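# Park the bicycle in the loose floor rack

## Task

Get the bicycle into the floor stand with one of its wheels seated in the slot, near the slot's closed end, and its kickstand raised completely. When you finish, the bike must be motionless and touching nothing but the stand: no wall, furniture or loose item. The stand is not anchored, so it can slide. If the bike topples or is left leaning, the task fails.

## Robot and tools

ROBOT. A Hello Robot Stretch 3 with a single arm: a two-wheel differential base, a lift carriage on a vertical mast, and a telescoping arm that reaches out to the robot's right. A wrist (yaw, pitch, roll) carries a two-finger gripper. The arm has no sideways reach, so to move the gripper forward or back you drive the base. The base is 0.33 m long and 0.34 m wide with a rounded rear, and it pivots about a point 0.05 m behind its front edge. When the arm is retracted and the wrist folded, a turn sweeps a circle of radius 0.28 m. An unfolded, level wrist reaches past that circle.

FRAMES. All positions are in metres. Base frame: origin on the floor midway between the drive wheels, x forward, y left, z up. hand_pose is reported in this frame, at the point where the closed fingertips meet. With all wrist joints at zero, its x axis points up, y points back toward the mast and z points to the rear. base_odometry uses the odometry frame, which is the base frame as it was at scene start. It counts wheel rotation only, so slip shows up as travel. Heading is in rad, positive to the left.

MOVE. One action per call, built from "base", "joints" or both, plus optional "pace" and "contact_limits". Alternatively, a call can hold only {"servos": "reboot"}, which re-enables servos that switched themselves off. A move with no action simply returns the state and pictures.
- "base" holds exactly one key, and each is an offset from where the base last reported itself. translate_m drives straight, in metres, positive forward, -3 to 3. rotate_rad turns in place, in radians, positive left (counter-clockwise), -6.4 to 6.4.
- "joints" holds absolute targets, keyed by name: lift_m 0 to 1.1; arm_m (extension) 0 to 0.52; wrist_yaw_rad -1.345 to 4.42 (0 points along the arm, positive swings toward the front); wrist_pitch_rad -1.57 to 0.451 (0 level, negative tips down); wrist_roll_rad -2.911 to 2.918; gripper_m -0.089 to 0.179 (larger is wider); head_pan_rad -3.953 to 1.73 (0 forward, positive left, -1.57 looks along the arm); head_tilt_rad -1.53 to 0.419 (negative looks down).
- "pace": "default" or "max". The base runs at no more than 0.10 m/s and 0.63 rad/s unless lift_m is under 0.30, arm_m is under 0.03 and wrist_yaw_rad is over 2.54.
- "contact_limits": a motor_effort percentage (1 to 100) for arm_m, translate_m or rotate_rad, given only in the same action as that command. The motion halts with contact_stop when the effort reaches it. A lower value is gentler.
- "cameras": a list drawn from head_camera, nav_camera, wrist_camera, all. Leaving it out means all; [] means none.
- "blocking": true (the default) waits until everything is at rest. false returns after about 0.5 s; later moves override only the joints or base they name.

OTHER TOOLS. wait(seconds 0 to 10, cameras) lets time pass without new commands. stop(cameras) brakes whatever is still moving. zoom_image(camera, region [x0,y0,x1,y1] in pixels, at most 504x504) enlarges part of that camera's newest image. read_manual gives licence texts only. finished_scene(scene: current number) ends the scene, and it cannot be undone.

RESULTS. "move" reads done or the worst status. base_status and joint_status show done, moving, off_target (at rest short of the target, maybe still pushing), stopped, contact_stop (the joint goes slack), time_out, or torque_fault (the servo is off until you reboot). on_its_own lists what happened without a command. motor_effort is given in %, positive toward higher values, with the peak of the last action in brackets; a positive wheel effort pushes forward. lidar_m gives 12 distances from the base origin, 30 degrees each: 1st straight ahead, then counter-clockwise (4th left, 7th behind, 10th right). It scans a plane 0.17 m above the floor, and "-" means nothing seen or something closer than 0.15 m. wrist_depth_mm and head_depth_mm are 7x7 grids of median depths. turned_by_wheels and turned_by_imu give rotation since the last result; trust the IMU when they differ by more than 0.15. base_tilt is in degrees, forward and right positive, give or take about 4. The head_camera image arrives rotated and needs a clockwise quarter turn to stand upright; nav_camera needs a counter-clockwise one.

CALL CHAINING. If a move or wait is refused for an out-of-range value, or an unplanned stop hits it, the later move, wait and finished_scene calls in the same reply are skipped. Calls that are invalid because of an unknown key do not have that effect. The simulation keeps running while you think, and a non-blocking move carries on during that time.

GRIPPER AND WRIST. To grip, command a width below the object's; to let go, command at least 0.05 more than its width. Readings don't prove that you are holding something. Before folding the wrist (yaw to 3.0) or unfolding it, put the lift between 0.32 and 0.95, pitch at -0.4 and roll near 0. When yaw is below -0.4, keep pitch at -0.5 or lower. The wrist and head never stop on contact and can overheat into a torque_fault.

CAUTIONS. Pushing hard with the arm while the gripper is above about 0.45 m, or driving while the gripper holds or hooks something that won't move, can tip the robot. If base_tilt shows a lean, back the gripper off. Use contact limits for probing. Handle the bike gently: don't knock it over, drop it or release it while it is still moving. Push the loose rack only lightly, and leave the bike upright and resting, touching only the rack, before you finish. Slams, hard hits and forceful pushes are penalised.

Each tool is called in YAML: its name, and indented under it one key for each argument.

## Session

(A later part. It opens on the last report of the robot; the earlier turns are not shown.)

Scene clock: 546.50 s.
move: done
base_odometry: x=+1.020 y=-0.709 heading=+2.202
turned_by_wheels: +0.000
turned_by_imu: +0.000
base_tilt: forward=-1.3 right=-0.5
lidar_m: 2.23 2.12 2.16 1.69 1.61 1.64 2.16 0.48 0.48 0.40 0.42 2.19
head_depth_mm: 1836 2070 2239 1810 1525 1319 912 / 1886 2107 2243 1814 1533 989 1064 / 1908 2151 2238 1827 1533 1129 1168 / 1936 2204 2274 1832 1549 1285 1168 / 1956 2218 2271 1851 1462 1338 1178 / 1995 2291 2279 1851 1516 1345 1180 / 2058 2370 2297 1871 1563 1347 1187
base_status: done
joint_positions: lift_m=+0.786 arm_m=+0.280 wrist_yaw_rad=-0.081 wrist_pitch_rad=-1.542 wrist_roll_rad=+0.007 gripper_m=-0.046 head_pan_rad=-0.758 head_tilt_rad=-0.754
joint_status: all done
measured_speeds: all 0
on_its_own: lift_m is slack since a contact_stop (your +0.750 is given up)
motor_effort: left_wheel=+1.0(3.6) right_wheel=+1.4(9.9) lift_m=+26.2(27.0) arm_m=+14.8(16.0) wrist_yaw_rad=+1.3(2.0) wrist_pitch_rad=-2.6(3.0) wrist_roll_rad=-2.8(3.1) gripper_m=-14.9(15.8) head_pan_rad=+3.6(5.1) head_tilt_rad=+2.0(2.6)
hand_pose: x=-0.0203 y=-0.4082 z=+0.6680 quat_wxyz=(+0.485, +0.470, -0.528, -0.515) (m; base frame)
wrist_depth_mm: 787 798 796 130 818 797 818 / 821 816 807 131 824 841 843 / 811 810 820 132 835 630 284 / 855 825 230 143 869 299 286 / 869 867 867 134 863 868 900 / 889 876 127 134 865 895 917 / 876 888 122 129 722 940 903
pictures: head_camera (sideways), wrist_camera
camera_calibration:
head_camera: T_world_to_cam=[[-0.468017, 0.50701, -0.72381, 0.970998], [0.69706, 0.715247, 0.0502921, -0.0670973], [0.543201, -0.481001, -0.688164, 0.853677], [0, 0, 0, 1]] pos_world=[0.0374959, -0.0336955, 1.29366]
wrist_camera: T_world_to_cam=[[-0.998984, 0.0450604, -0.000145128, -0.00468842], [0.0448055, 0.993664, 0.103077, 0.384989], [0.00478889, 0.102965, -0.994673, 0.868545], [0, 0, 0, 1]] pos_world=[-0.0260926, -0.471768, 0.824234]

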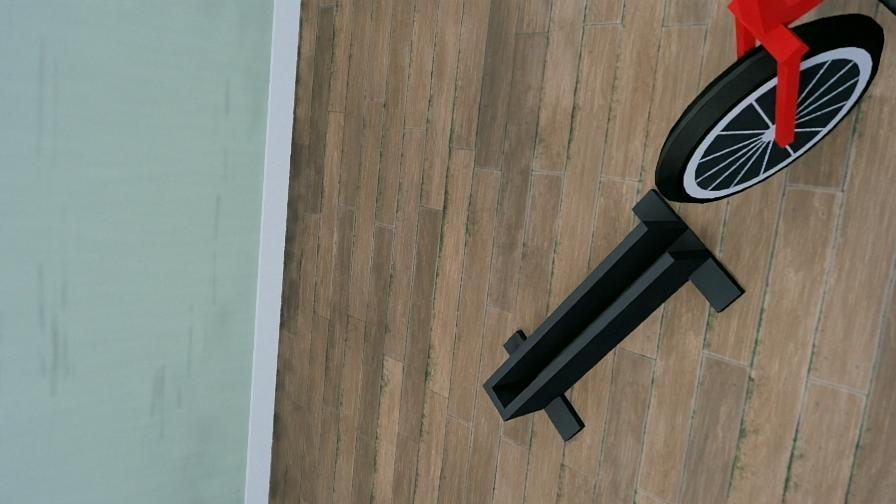

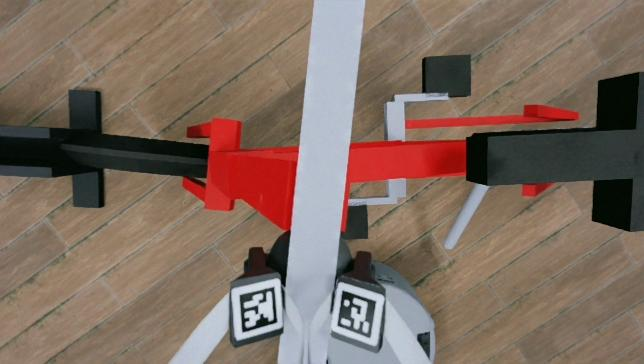

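move:
  joints: {"wrist_yaw_rad": 0.0}
  base: {"translate_m": 0.05}
  cameras: ["wrist_camera", "head_camera"]

zoom_image:
  camera: "wrist_camera"
  region: [0, 20, 320, 260]

zoom_image:
  camera: "head_camera"
  region: [500, 0, 896, 480]

Scene clock: 553.40 s.
move: done
base_odometry: x=+0.991 y=-0.668 heading=+2.202
turned_by_wheels: +0.000
turned_by_imu: +0.000
base_tilt: forward=-1.3 right=-0.4
lidar_m: 2.19 2.08 2.13 1.72 1.64 1.67 2.20 0.48 0.48 0.40 0.42 2.16
head_depth_mm: 1801 2060 2224 1794 1521 1321 940 / 1840 2107 2228 1811 1538 984 1083 / 1869 2140 2233 1808 1536 1138 1170 / 1927 2174 2276 1831 1555 1282 1175 / 1940 2226 2270 1839 1434 1333 1177 / 1989 2270 2309 1873 1508 1342 1181 / 2032 2318 2288 1849 1561 1350 1187
base_status: done
joint_positions: lift_m=+0.786 arm_m=+0.280 wrist_yaw_rad=-0.006 wrist_pitch_rad=-1.542 wrist_roll_rad=+0.007 gripper_m=-0.046 head_pan_rad=-0.758 head_tilt_rad=-0.754
joint_status: all done
measured_speeds: all 0
on_its_own: lift_m is slack since a contact_stop (your +0.750 is given up)
motor_effort: left_wheel=-0.2(4.0) right_wheel=+2.5(12.2) lift_m=+26.4(26.9) arm_m=+13.1(14.1) wrist_yaw_rad=+5.7(6.6) wrist_pitch_rad=-2.7(2.7) wrist_roll_rad=-2.8(2.8) gripper_m=-15.5(16.0) head_pan_rad=+4.0(4.6) head_tilt_rad=+2.3(2.3)
hand_pose: x=-0.0215 y=-0.4082 z=+0.6680 quat_wxyz=(+0.504, +0.489, -0.510, -0.497) (m; base frame)
wrist_depth_mm: 800 787 799 130 815 810 800 / 819 811 824 130 816 839 815 / 663 816 833 131 831 855 309 / 839 829 265 134 339 283 283 / 868 858 869 134 873 888 322 / 870 862 127 134 902 893 914 / 868 888 121 129 723 906 920
pictures: head_camera (sideways), wrist_camera
camera_calibration:
head_camera: T_world_to_cam=[[-0.468015, 0.507008, -0.723812, 0.971001], [0.697059, 0.715248, 0.0502922, -0.0670974], [0.543204, -0.481003, -0.688162, 0.853673], [0, 0, 0, 1]] pos_world=[0.037496, -0.0336955, 1.29366]
wrist_camera: T_world_to_cam=[[-0.999562, -0.0296098, -0.000146794, -0.0364308], [-0.0294671, 0.994233, 0.103115, 0.383607], [-0.00290725, 0.103074, -0.994669, 0.868423], [0, 0, 0, 1]] pos_world=[-0.0225863, -0.471985, 0.824233]

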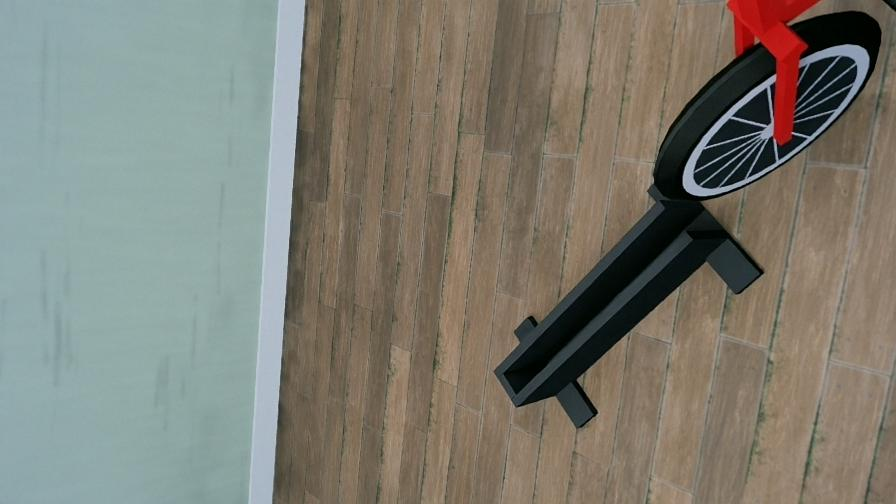

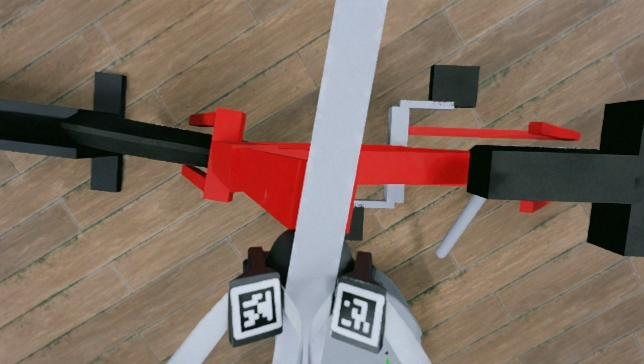

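Scaled by 1.575.

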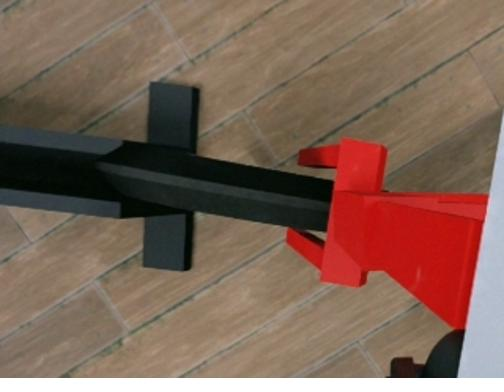

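Scaled by 1.050 from the camera's 896x504 image, which has a finer 1280x720 frame.

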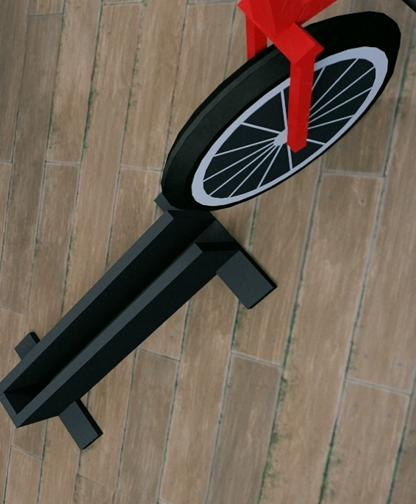

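move:
  joints: {"wrist_yaw_rad": 0.15}
  base: {"translate_m": 0.03}
  cameras: ["wrist_camera", "head_camera"]

zoom_image:
  camera: "wrist_camera"
  region: [0, 20, 320, 260]

zoom_image:
  camera: "head_camera"
  region: [560, 0, 896, 320]

Scene clock: 562.00 s.
move: done
base_odometry: x=+0.973 y=-0.644 heading=+2.201
turned_by_wheels: +0.000
turned_by_imu: +0.000
base_tilt: forward=-1.3 right=-0.4
lidar_m: 2.16 2.05 2.10 1.74 1.65 1.69 2.21 0.48 0.48 0.41 0.43 2.15
head_depth_mm: 1815 2031 2186 1809 1521 1312 932 / 1831 2052 2241 1808 1533 982 1105 / 1873 2107 2247 1813 1542 1117 1170 / 1893 2146 2248 1837 1552 1259 1177 / 1941 2191 2282 1843 1461 1341 1175 / 1970 2273 2324 1857 1498 1341 1186 / 1999 2287 2308 1882 1565 1351 1181
base_status: done
joint_positions: lift_m=+0.786 arm_m=+0.280 wrist_yaw_rad=+0.142 wrist_pitch_rad=-1.536 wrist_roll_rad=+0.015 gripper_m=-0.046 head_pan_rad=-0.758 head_tilt_rad=-0.754
joint_status: all done
measured_speeds: all 0
on_its_own: lift_m is slack since a contact_stop (your +0.750 is given up)
motor_effort: left_wheel=-0.9(3.4) right_wheel=+2.4(12.5) lift_m=+25.7(27.3) arm_m=+11.2(12.4) wrist_yaw_rad=+7.4(10.5) wrist_pitch_rad=-3.7(3.9) wrist_roll_rad=-5.4(5.4) gripper_m=-15.4(16.0) head_pan_rad=+4.2(4.5) head_tilt_rad=+2.2(2.3)
hand_pose: x=-0.0238 y=-0.4099 z=+0.6677 quat_wxyz=(+0.538, +0.522, -0.476, -0.458) (m; base frame)
wrist_depth_mm: 794 791 804 786 806 811 840 / 775 822 805 130 819 828 822 / 809 825 414 130 832 863 822 / 828 846 421 133 340 349 304 / 868 870 855 134 838 892 289 / 888 880 127 135 893 903 324 / 875 930 120 138 718 931 894
pictures: head_camera (sideways), wrist_camera
camera_calibration:
head_camera: T_world_to_cam=[[-0.468013, 0.507004, -0.723817, 0.971007], [0.697057, 0.715249, 0.0502922, -0.0670975], [0.543208, -0.481004, -0.688157, 0.853667], [0, 0, 0, 1]] pos_world=[0.0374961, -0.0336955, 1.29366]
wrist_camera: T_world_to_cam=[[-0.985681, -0.168623, -0.000203228, -0.0953464], [-0.167844, 0.98101, 0.0972014, 0.380514], [-0.016191, 0.0958436, -0.995265, 0.865376], [0, 0, 0, 1]] pos_world=[-0.0161029, -0.472306, 0.824272]

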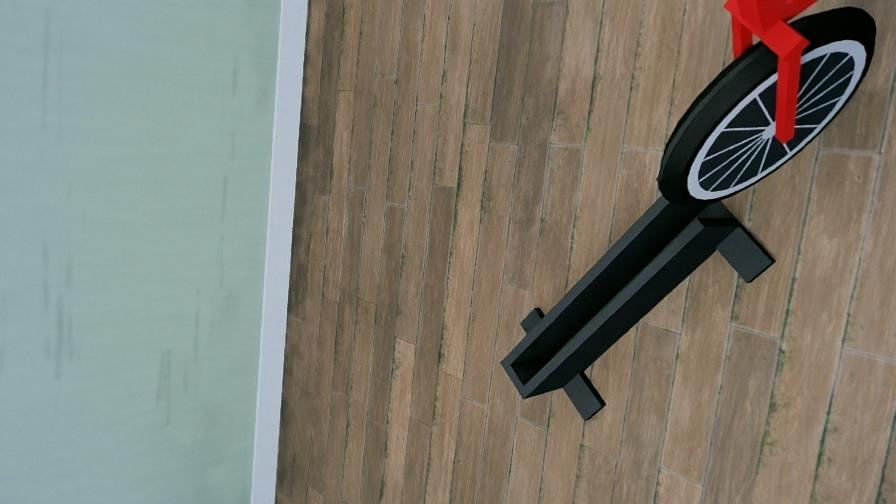

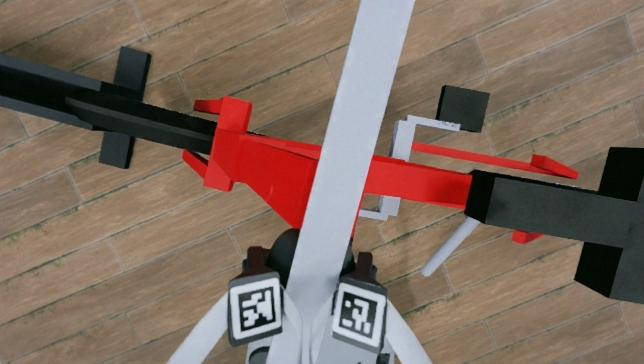

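Scaled by 1.575.

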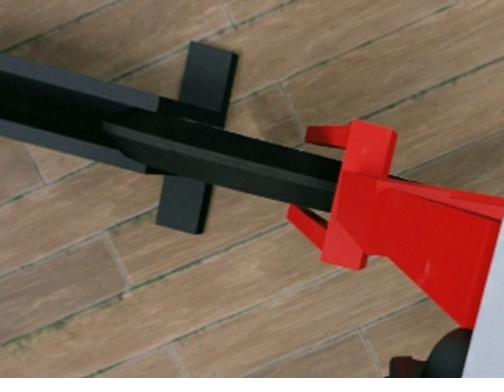

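Scaled by 1.500 from the camera's 896x504 image, which has a finer 1280x720 frame.

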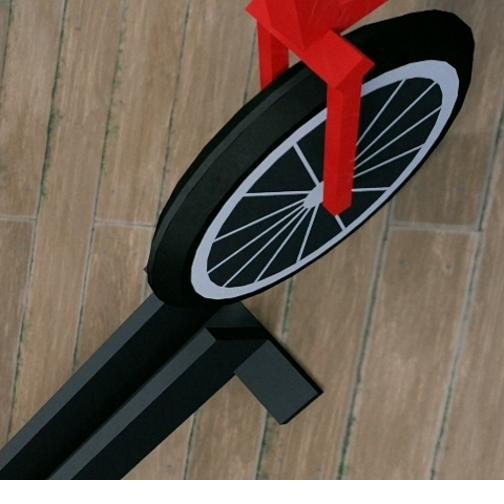

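move:
  joints: {"wrist_yaw_rad": 0.1}
  base: {"translate_m": 0.04}
  cameras: ["wrist_camera", "head_camera"]

zoom_image:
  camera: "wrist_camera"
  region: [0, 20, 320, 260]

zoom_image:
  camera: "head_camera"
  region: [560, 0, 896, 320]

Scene clock: 568.93 s.
move: done
base_odometry: x=+0.949 y=-0.612 heading=+2.201
turned_by_wheels: +0.000
turned_by_imu: +0.000
base_tilt: forward=-1.3 right=-0.4
lidar_m: 2.13 2.02 2.06 1.76 1.67 1.71 2.24 0.48 0.48 0.41 0.43 2.12
head_depth_mm: 1796 2014 2180 1813 1517 1317 938 / 1807 2054 2234 1800 1535 984 1106 / 1839 2097 2237 1824 1536 1139 1173 / 1882 2149 2274 1833 1531 1282 1181 / 1910 2179 2265 1824 1463 1337 1169 / 1930 2215 2303 1855 1501 1338 1178 / 1962 2277 2322 1870 1575 1345 1180
base_status: done
joint_positions: lift_m=+0.786 arm_m=+0.280 wrist_yaw_rad=+0.096 wrist_pitch_rad=-1.540 wrist_roll_rad=+0.015 gripper_m=-0.046 head_pan_rad=-0.758 head_tilt_rad=-0.754
joint_status: all done
measured_speeds: all 0
on_its_own: lift_m is slack since a contact_stop (your +0.750 is given up)
motor_effort: left_wheel=+0.4(3.5) right_wheel=+3.3(10.5) lift_m=+26.3(27.0) arm_m=+9.0(10.5) wrist_yaw_rad=+2.4(6.5) wrist_pitch_rad=-2.8(3.6) wrist_roll_rad=-5.2(5.6) gripper_m=-15.7(16.3) head_pan_rad=+3.3(4.8) head_tilt_rad=+2.1(2.1)
hand_pose: x=-0.0232 y=-0.4088 z=+0.6676 quat_wxyz=(+0.527, +0.513, -0.487, -0.472) (m; base frame)
wrist_depth_mm: 799 777 805 792 808 811 826 / 810 796 810 129 812 812 820 / 801 658 410 130 820 847 843 / 850 868 357 133 338 286 288 / 845 859 840 135 875 886 289 / 872 869 127 135 862 889 874 / 878 929 121 137 785 907 938
pictures: head_camera (sideways), wrist_camera
camera_calibration:
head_camera: T_world_to_cam=[[-0.468013, 0.507004, -0.723817, 0.971007], [0.697057, 0.715249, 0.0502922, -0.0670975], [0.543208, -0.481004, -0.688157, 0.853667], [0, 0, 0, 1]] pos_world=[0.0374961, -0.0336955, 1.29366]
wrist_camera: T_world_to_cam=[[-0.992315, -0.123736, -0.00031794, -0.0763072], [-0.123131, 0.987205, 0.10132, 0.380307], [-0.0122231, 0.10058, -0.994854, 0.866968], [0, 0, 0, 1]] pos_world=[-0.018296, -0.472083, 0.82395]

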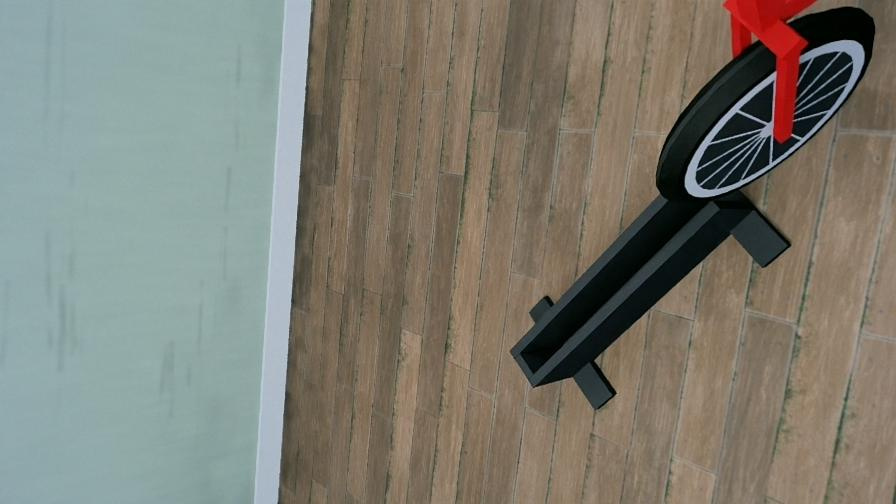

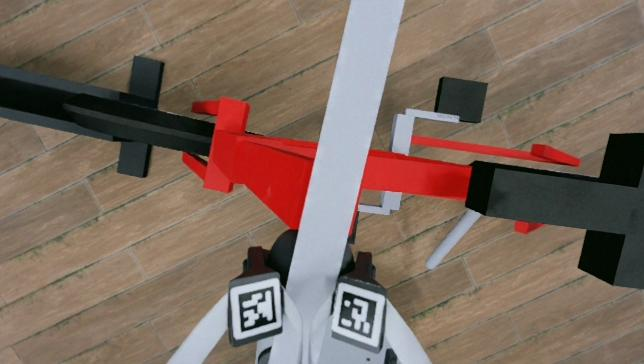

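Scaled by 1.575.

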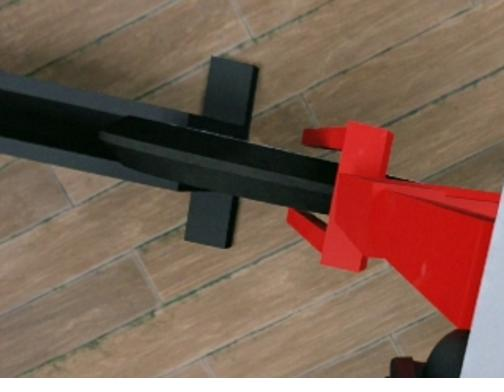

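Scaled by 1.500 from the camera's 896x504 image, which has a finer 1280x720 frame.

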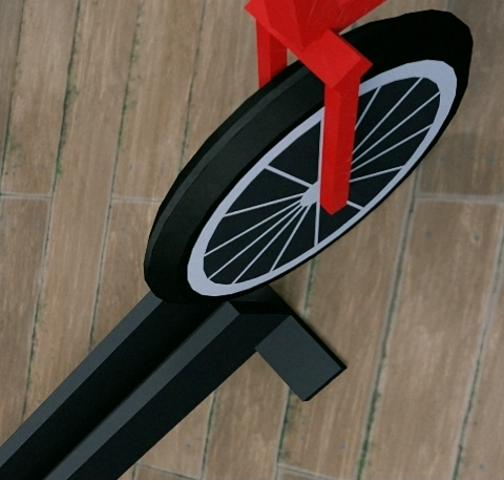

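move:
  joints: {"arm_m": 0.284}
  base: {"translate_m": 0.05}
  cameras: ["wrist_camera", "head_camera"]

zoom_image:
  camera: "wrist_camera"
  region: [0, 20, 320, 260]

zoom_image:
  camera: "head_camera"
  region: [560, 0, 896, 320]

Scene clock: 576.03 s.
move: done
base_odometry: x=+0.920 y=-0.571 heading=+2.201
turned_by_wheels: +0.000
turned_by_imu: +0.000
base_tilt: forward=-1.4 right=-0.5
lidar_m: 2.09 1.98 2.02 1.78 1.71 1.74 2.28 0.49 0.48 0.42 0.44 2.09
head_depth_mm: 1748 1985 2163 1804 1525 1312 930 / 1783 2007 2183 1824 1523 996 1102 / 1833 2068 2246 1813 1543 1136 1163 / 1849 2107 2271 1839 1550 1274 1172 / 1890 2154 2278 1836 1457 1340 1178 / 1923 2210 2279 1862 1547 1341 1180 / 1964 2251 2325 1868 1560 1352 1181
base_status: done
joint_positions: lift_m=+0.786 arm_m=+0.284 wrist_yaw_rad=+0.096 wrist_pitch_rad=-1.541 wrist_roll_rad=+0.015 gripper_m=-0.046 head_pan_rad=-0.758 head_tilt_rad=-0.754
joint_status: all done
measured_speeds: all 0
on_its_own: lift_m is slack since a contact_stop (your +0.750 is given up)
motor_effort: left_wheel=-1.4(3.0) right_wheel=+4.3(12.4) lift_m=+26.2(27.0) arm_m=+14.2(16.2) wrist_yaw_rad=+3.1(4.7) wrist_pitch_rad=-2.8(2.9) wrist_roll_rad=-5.4(5.5) gripper_m=-15.3(16.0) head_pan_rad=+4.1(4.4) head_tilt_rad=+2.2(2.2)
hand_pose: x=-0.0232 y=-0.4127 z=+0.6676 quat_wxyz=(+0.527, +0.513, -0.487, -0.472) (m; base frame)
wrist_depth_mm: 803 813 814 783 829 820 833 / 787 822 808 129 832 813 836 / 821 681 410 130 817 841 826 / 861 827 358 133 338 286 287 / 840 865 858 134 864 898 288 / 852 888 127 135 909 897 892 / 849 884 121 137 733 880 929
pictures: head_camera (sideways), wrist_camera
camera_calibration:
head_camera: T_world_to_cam=[[-0.468014, 0.507002, -0.723817, 0.971008], [0.697055, 0.715252, 0.0502923, -0.0670975], [0.54321, -0.481003, -0.688157, 0.853667], [0, 0, 0, 1]] pos_world=[0.0374962, -0.0336954, 1.29366]
wrist_camera: T_world_to_cam=[[-0.992315, -0.123737, -0.000328638, -0.0767931], [-0.123128, 0.987166, 0.101702, 0.383891], [-0.0122599, 0.100961, -0.994815, 0.867487], [0, 0, 0, 1]] pos_world=[-0.0182997, -0.476049, 0.823921]

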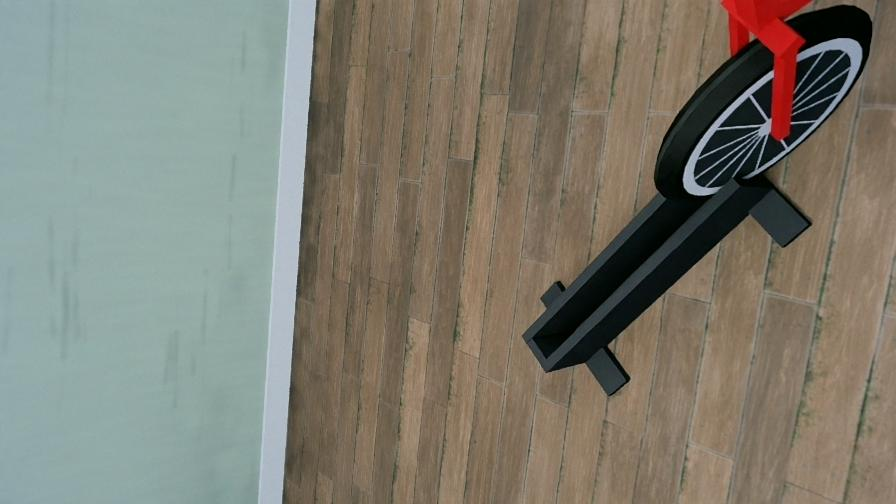

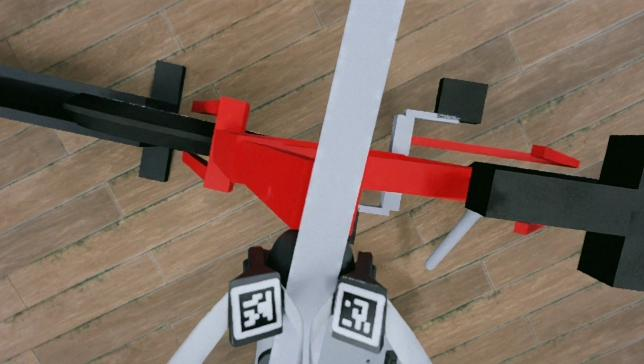

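Scaled by 1.575.

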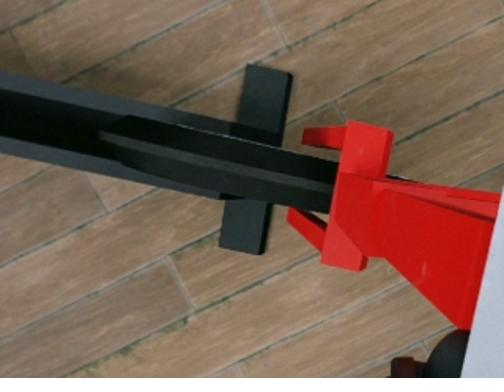

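Scaled by 1.500 from the camera's 896x504 image, which has a finer 1280x720 frame.

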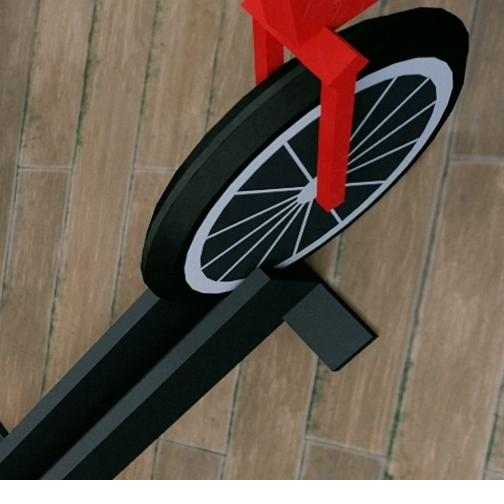

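move:
  joints: {"arm_m": 0.288}
  base: {"translate_m": 0.06}
  cameras: ["wrist_camera", "head_camera"]

zoom_image:
  camera: "wrist_camera"
  region: [0, 20, 320, 260]

zoom_image:
  camera: "head_camera"
  region: [560, 0, 896, 320]

Scene clock: 580.40 s.
move: done
base_odometry: x=+0.885 y=-0.523 heading=+2.201
turned_by_wheels: +0.000
turned_by_imu: +0.000
base_tilt: forward=-1.3 right=-0.4
lidar_m: 2.03 1.93 1.97 1.79 1.73 1.78 2.33 0.60 0.48 0.42 0.44 2.06
head_depth_mm: 1745 1948 2143 1823 1530 1321 946 / 1773 1985 2159 1821 1531 991 1102 / 1797 2035 2179 1832 1536 1126 1163 / 1817 2058 2244 1840 1534 1282 1165 / 1873 2122 2281 1845 1449 1337 1172 / 1899 2147 2286 1858 1554 1352 1179 / 1922 2197 2304 1873 1571 1358 1184
base_status: done
joint_positions: lift_m=+0.786 arm_m=+0.288 wrist_yaw_rad=+0.096 wrist_pitch_rad=-1.540 wrist_roll_rad=+0.015 gripper_m=-0.046 head_pan_rad=-0.758 head_tilt_rad=-0.754
joint_status: all done
measured_speeds: all 0
on_its_own: lift_m is slack since a contact_stop (your +0.750 is given up)
motor_effort: left_wheel=+0.2(3.0) right_wheel=+3.3(13.2) lift_m=+26.2(26.8) arm_m=+13.9(20.1) wrist_yaw_rad=+3.4(5.1) wrist_pitch_rad=-2.9(3.0) wrist_roll_rad=-5.3(5.6) gripper_m=-14.8(16.2) head_pan_rad=+4.2(4.3) head_tilt_rad=+1.7(2.4)
hand_pose: x=-0.0232 y=-0.4168 z=+0.6676 quat_wxyz=(+0.527, +0.512, -0.487, -0.472) (m; base frame)
wrist_depth_mm: 803 782 821 809 814 819 819 / 802 819 791 128 841 817 833 / 807 652 413 130 859 835 831 / 818 848 357 133 334 296 283 / 847 886 890 135 835 867 288 / 866 907 127 135 887 903 898 / 900 884 121 137 741 941 902
pictures: head_camera (sideways), wrist_camera
camera_calibration:
head_camera: T_world_to_cam=[[-0.468015, 0.507001, -0.723817, 0.971008], [0.697054, 0.715253, 0.0502923, -0.0670975], [0.543211, -0.481002, -0.688157, 0.853667], [0, 0, 0, 1]] pos_world=[0.0374963, -0.0336953, 1.29366]
wrist_camera: T_world_to_cam=[[-0.992329, -0.123623, -0.000309915, -0.0772561], [-0.123021, 0.987248, 0.101034, 0.388498], [-0.0121842, 0.100297, -0.994883, 0.867642], [0, 0, 0, 1]] pos_world=[-0.0182986, -0.480116, 0.823926]

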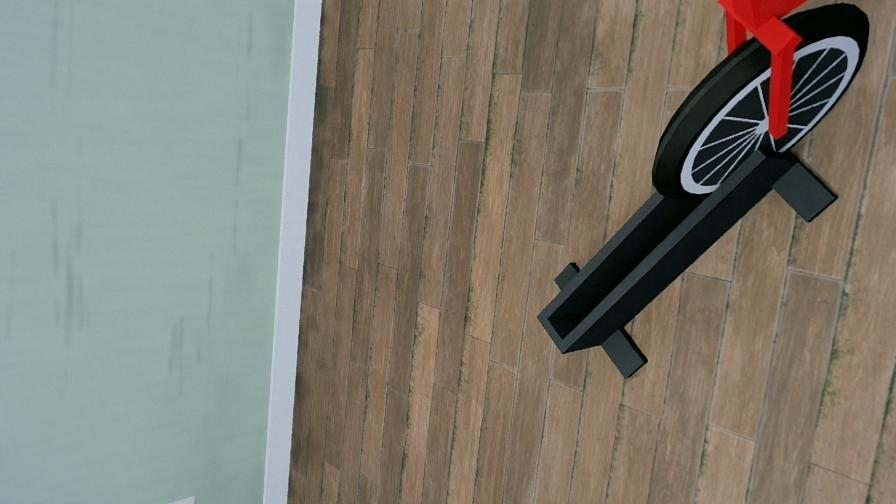

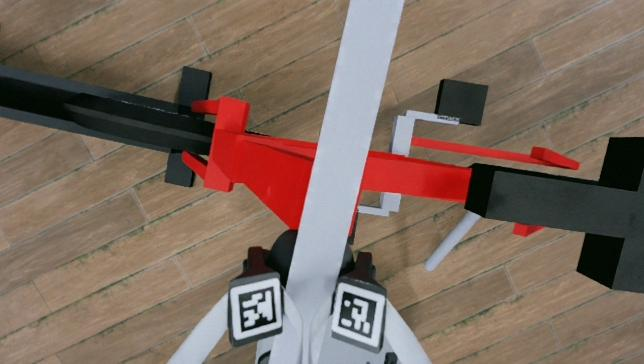

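Scaled by 1.575.

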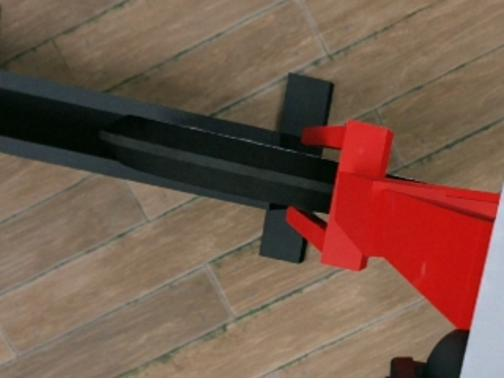

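Scaled by 1.500 from the camera's 896x504 image, which has a finer 1280x720 frame.

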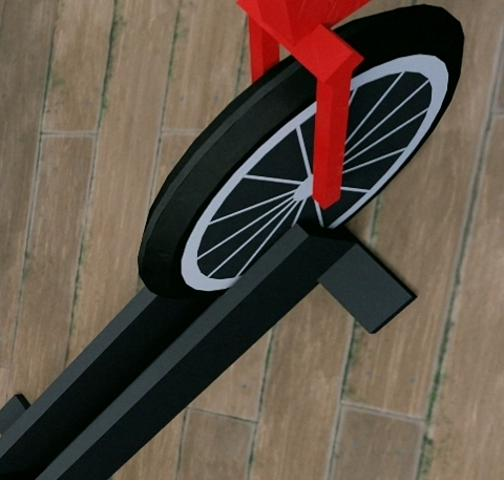

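move:
  joints: {"arm_m": 0.294}
  base: {"translate_m": 0.08}
  contact_limits: {"translate_m": 30}
  cameras: ["wrist_camera", "head_camera"]

zoom_image:
  camera: "head_camera"
  region: [560, 0, 896, 320]

Scene clock: 584.80 s.
move: done
base_odometry: x=+0.837 y=-0.458 heading=+2.201
turned_by_wheels: +0.000
turned_by_imu: +0.000
base_tilt: forward=-1.3 right=-0.5
lidar_m: 1.96 1.86 1.90 1.85 1.78 1.82 2.38 0.60 0.48 0.43 0.45 2.02
head_depth_mm: 1696 1898 2109 1807 1524 1317 960 / 1716 1954 2154 1821 1540 989 1105 / 1751 1968 2174 1833 1534 1132 1156 / 1785 2023 2192 1849 1542 1281 1170 / 1820 2050 2255 1857 1549 1337 1173 / 1844 2106 2292 1856 1549 1350 1185 / 1894 2140 2338 1842 1567 1347 1184
base_status: done
joint_positions: lift_m=+0.786 arm_m=+0.294 wrist_yaw_rad=+0.095 wrist_pitch_rad=-1.550 wrist_roll_rad=+0.013 gripper_m=-0.046 head_pan_rad=-0.758 head_tilt_rad=-0.754
joint_status: all done
measured_speeds: all 0
on_its_own: lift_m is slack since a contact_stop (your +0.750 is given up)
motor_effort: left_wheel=+0.0(7.7) right_wheel=+0.8(25.4) lift_m=+25.7(27.0) arm_m=+10.7(18.7) wrist_yaw_rad=+4.1(6.3) wrist_pitch_rad=-0.9(3.1) wrist_roll_rad=-4.5(5.4) gripper_m=-15.7(16.5) head_pan_rad=+4.3(4.5) head_tilt_rad=+1.7(2.7)
contact_limits: translate_m 30 (maximum 100)
hand_pose: x=-0.0234 y=-0.4202 z=+0.6678 quat_wxyz=(+0.525, +0.515, -0.484, -0.474) (m; base frame)
wrist_depth_mm: 778 813 798 123 805 801 834 / 795 823 814 125 799 810 838 / 802 681 409 127 846 833 826 / 844 848 257 131 332 282 285 / 874 854 879 133 853 858 289 / 869 862 127 134 906 900 895 / 885 918 121 137 790 919 912
pictures: head_camera (sideways), wrist_camera
camera_calibration:
head_camera: T_world_to_cam=[[-0.468014, 0.506999, -0.723819, 0.971011], [0.697053, 0.715254, 0.0502923, -0.0670975], [0.543213, -0.481003, -0.688154, 0.853663], [0, 0, 0, 1]] pos_world=[0.0374963, -0.0336953, 1.29366]
wrist_camera: T_world_to_cam=[[-0.992161, -0.124965, -0.000555263, -0.0783054], [-0.124249, 0.985985, 0.111337, 0.38433], [-0.0133657, 0.110533, -0.993783, 0.871695], [0, 0, 0, 1]] pos_world=[-0.0182881, -0.48508, 0.823442]

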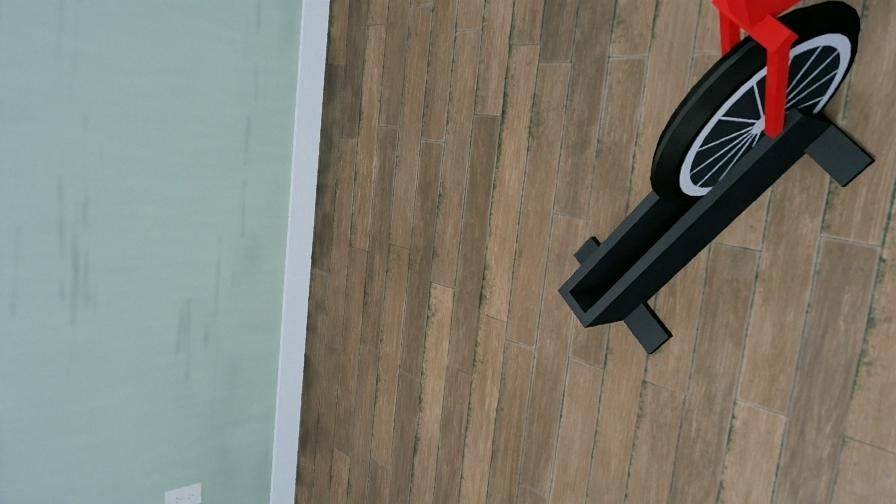

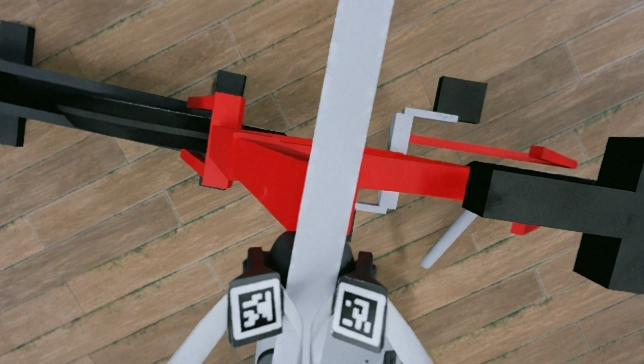

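Scaled by 1.500 from the camera's 896x504 image, which has a finer 1280x720 frame.

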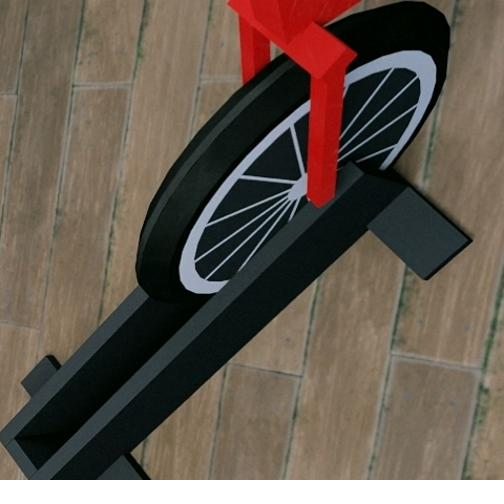

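move:
  joints: {"arm_m": 0.300}
  base: {"translate_m": 0.08}
  contact_limits: {"translate_m": 32}
  cameras: ["wrist_camera", "head_camera"]

zoom_image:
  camera: "head_camera"
  region: [560, 0, 896, 320]

zoom_image:
  camera: "wrist_camera"
  region: [0, 20, 320, 260]

Scene clock: 592.47 s.
move: done
base_odometry: x=+0.790 y=-0.394 heading=+2.201
turned_by_wheels: +0.000
turned_by_imu: +0.001
base_tilt: forward=-1.3 right=-0.5
lidar_m: 1.89 1.79 1.84 1.90 1.83 1.86 2.45 0.60 0.48 0.44 0.45 1.97
head_depth_mm: 1670 1875 2088 1789 1519 1320 974 / 1683 1901 2115 1811 1542 988 1088 / 1713 1932 2148 1807 1533 1132 1164 / 1739 1985 2192 1843 1545 1294 1172 / 1768 2022 2208 1852 1556 1341 1177 / 1796 2043 2229 1869 1566 1345 1186 / 1835 2098 2302 1873 1570 1344 1179
base_status: done
joint_positions: lift_m=+0.786 arm_m=+0.300 wrist_yaw_rad=+0.095 wrist_pitch_rad=-1.554 wrist_roll_rad=+0.013 gripper_m=-0.046 head_pan_rad=-0.758 head_tilt_rad=-0.754
joint_status: all done
measured_speeds: all 0
on_its_own: lift_m is slack since a contact_stop (your +0.750 is given up)
motor_effort: left_wheel=+0.2(4.2) right_wheel=+1.9(10.9) lift_m=+26.6(26.7) arm_m=+14.5(20.8) wrist_yaw_rad=+3.6(5.1) wrist_pitch_rad=-0.3(1.1) wrist_roll_rad=-4.2(4.9) gripper_m=-15.4(16.0) head_pan_rad=+3.8(4.5) head_tilt_rad=+2.1(2.4)
contact_limits: translate_m 32 (maximum 100)
hand_pose: x=-0.0235 y=-0.4254 z=+0.6678 quat_wxyz=(+0.524, +0.516, -0.483, -0.475) (m; base frame)
wrist_depth_mm: 765 779 785 123 785 821 803 / 763 813 802 125 800 827 826 / 849 806 403 127 815 842 849 / 819 826 257 131 333 281 285 / 871 864 856 133 871 849 286 / 858 891 127 134 905 906 915 / 857 895 121 137 762 908 933
pictures: head_camera (sideways), wrist_camera
camera_calibration:
head_camera: T_world_to_cam=[[-0.468015, 0.506998, -0.723819, 0.971011], [0.697051, 0.715256, 0.0502923, -0.0670975], [0.543214, -0.481002, -0.688154, 0.853663], [0, 0, 0, 1]] pos_world=[0.0374964, -0.0336952, 1.29366]
wrist_camera: T_world_to_cam=[[-0.992162, -0.124955, -0.0006488, -0.0789629], [-0.124208, 0.985636, 0.114428, 0.38722], [-0.0136589, 0.113612, -0.993431, 0.873396], [0, 0, 0, 1]] pos_world=[-0.0183185, -0.490753, 0.823299]

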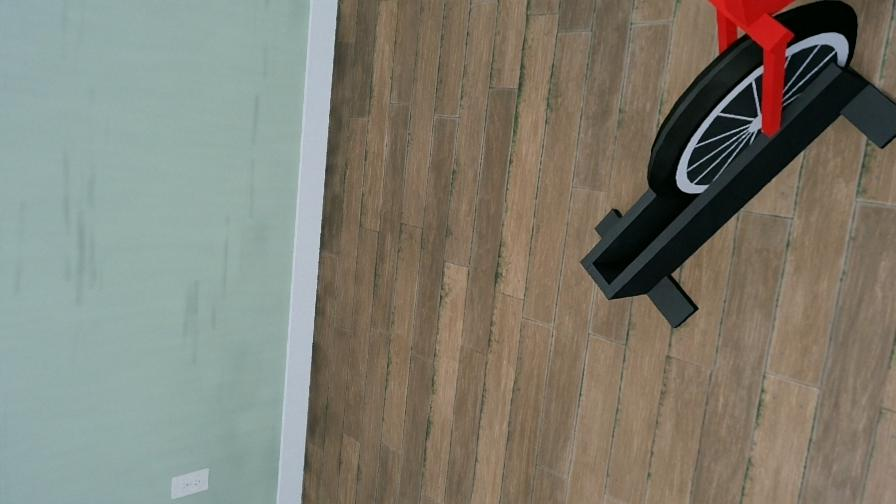

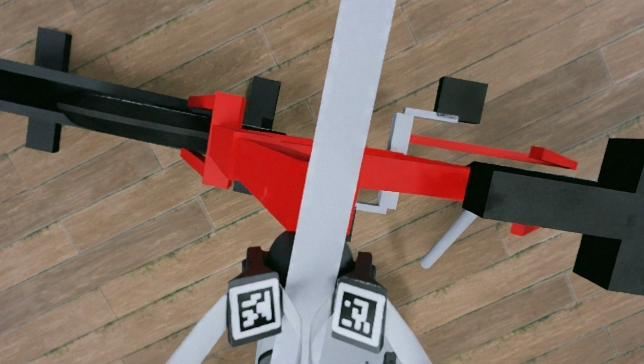

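Scaled by 1.500 from the camera's 896x504 image, which has a finer 1280x720 frame.

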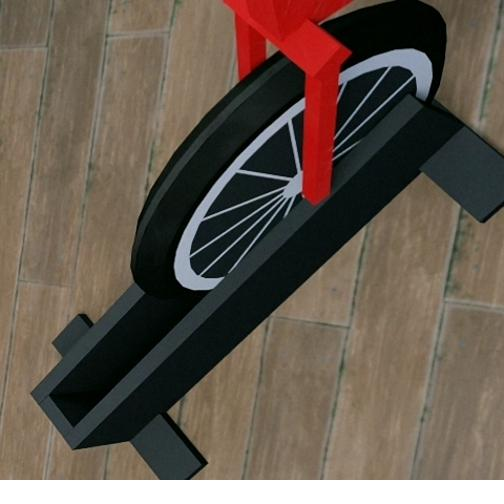

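Scaled by 1.575.

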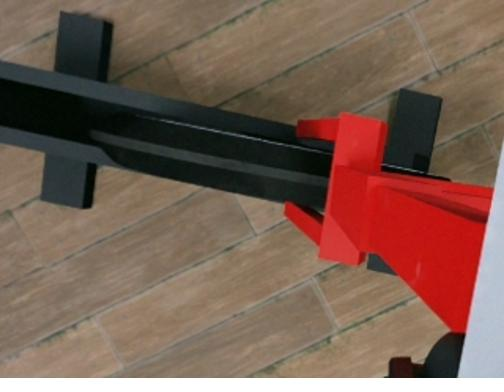

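move:
  joints: {"arm_m": 0.306}
  base: {"translate_m": 0.09}
  contact_limits: {"translate_m": 30}
  cameras: ["wrist_camera", "head_camera"]

zoom_image:
  camera: "head_camera"
  region: [560, 0, 896, 320]

zoom_image:
  camera: "wrist_camera"
  region: [0, 20, 320, 260]

Scene clock: 597.93 s.
move: done
base_odometry: x=+0.737 y=-0.321 heading=+2.201
turned_by_wheels: +0.000
turned_by_imu: +0.000
base_tilt: forward=-1.3 right=-0.5
lidar_m: 1.81 1.72 1.76 1.95 1.87 1.91 2.52 0.61 0.48 0.44 0.46 1.92
head_depth_mm: 1620 1815 2046 1805 1519 1310 979 / 1644 1855 2092 1805 1524 995 1103 / 1667 1869 2126 1831 1537 1143 1166 / 1698 1925 2127 1830 1545 1293 1169 / 1715 1991 2158 1846 1548 1337 1175 / 1774 2003 2239 1858 1572 1336 1178 / 1794 2031 2260 1864 1566 1353 1183
base_status: done
joint_positions: lift_m=+0.786 arm_m=+0.306 wrist_yaw_rad=+0.095 wrist_pitch_rad=-1.554 wrist_roll_rad=+0.013 gripper_m=-0.046 head_pan_rad=-0.758 head_tilt_rad=-0.754
joint_status: all done
measured_speeds: all 0
on_its_own: lift_m is slack since a contact_stop (your +0.750 is given up)
motor_effort: left_wheel=-1.8(3.4) right_wheel=+4.3(12.0) lift_m=+26.1(27.3) arm_m=+16.3(21.7) wrist_yaw_rad=+3.7(5.4) wrist_pitch_rad=-0.2(0.6) wrist_roll_rad=-4.5(4.9) gripper_m=-15.4(16.3) head_pan_rad=+4.6(4.6) head_tilt_rad=+1.7(2.3)
contact_limits: translate_m 30 (maximum 100)
hand_pose: x=-0.0235 y=-0.4312 z=+0.6679 quat_wxyz=(+0.524, +0.516, -0.483, -0.475) (m; base frame)
wrist_depth_mm: 822 797 811 124 792 812 818 / 801 792 828 125 796 833 822 / 815 820 402 128 840 871 851 / 840 834 260 131 331 292 292 / 861 866 861 134 848 903 291 / 873 904 127 134 889 899 912 / 918 886 122 137 742 897 912
pictures: head_camera (sideways), wrist_camera
camera_calibration:
head_camera: T_world_to_cam=[[-0.468016, 0.506997, -0.723819, 0.971011], [0.69705, 0.715257, 0.0502923, -0.0670975], [0.543215, -0.481, -0.688154, 0.853663], [0, 0, 0, 1]] pos_world=[0.0374965, -0.0336951, 1.29366]
wrist_camera: T_world_to_cam=[[-0.992163, -0.12495, -0.000665548, -0.0796944], [-0.124197, 0.985573, 0.114981, 0.392591], [-0.013711, 0.114163, -0.993367, 0.874266], [0, 0, 0, 1]] pos_world=[-0.0183241, -0.496694, 0.823273]

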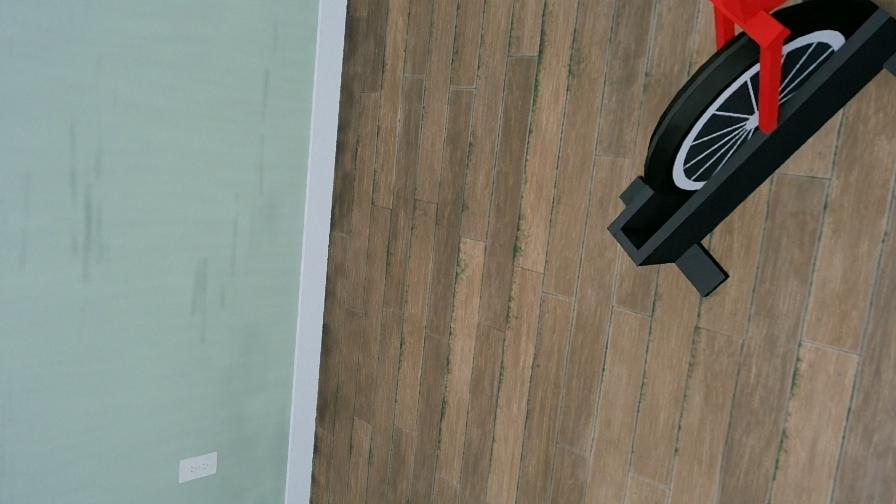

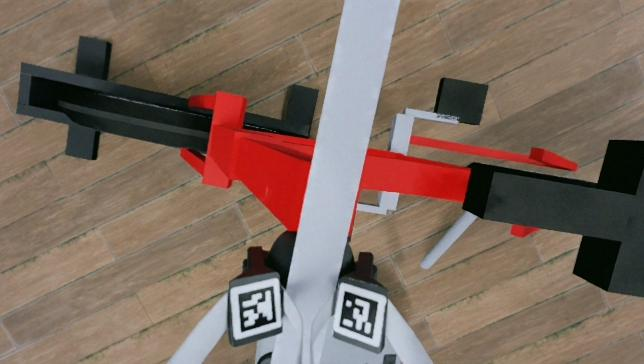

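Scaled by 1.500 from the camera's 896x504 image, which has a finer 1280x720 frame.

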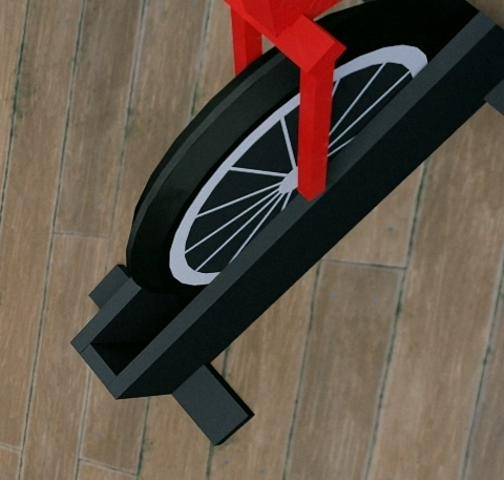

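Scaled by 1.575.

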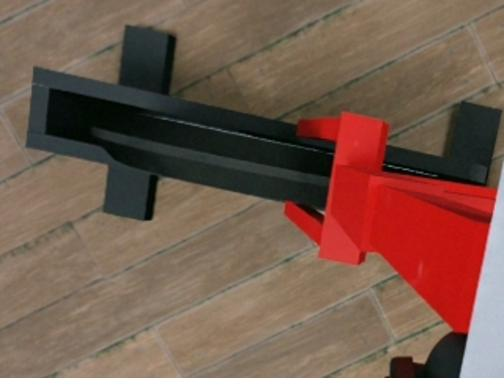

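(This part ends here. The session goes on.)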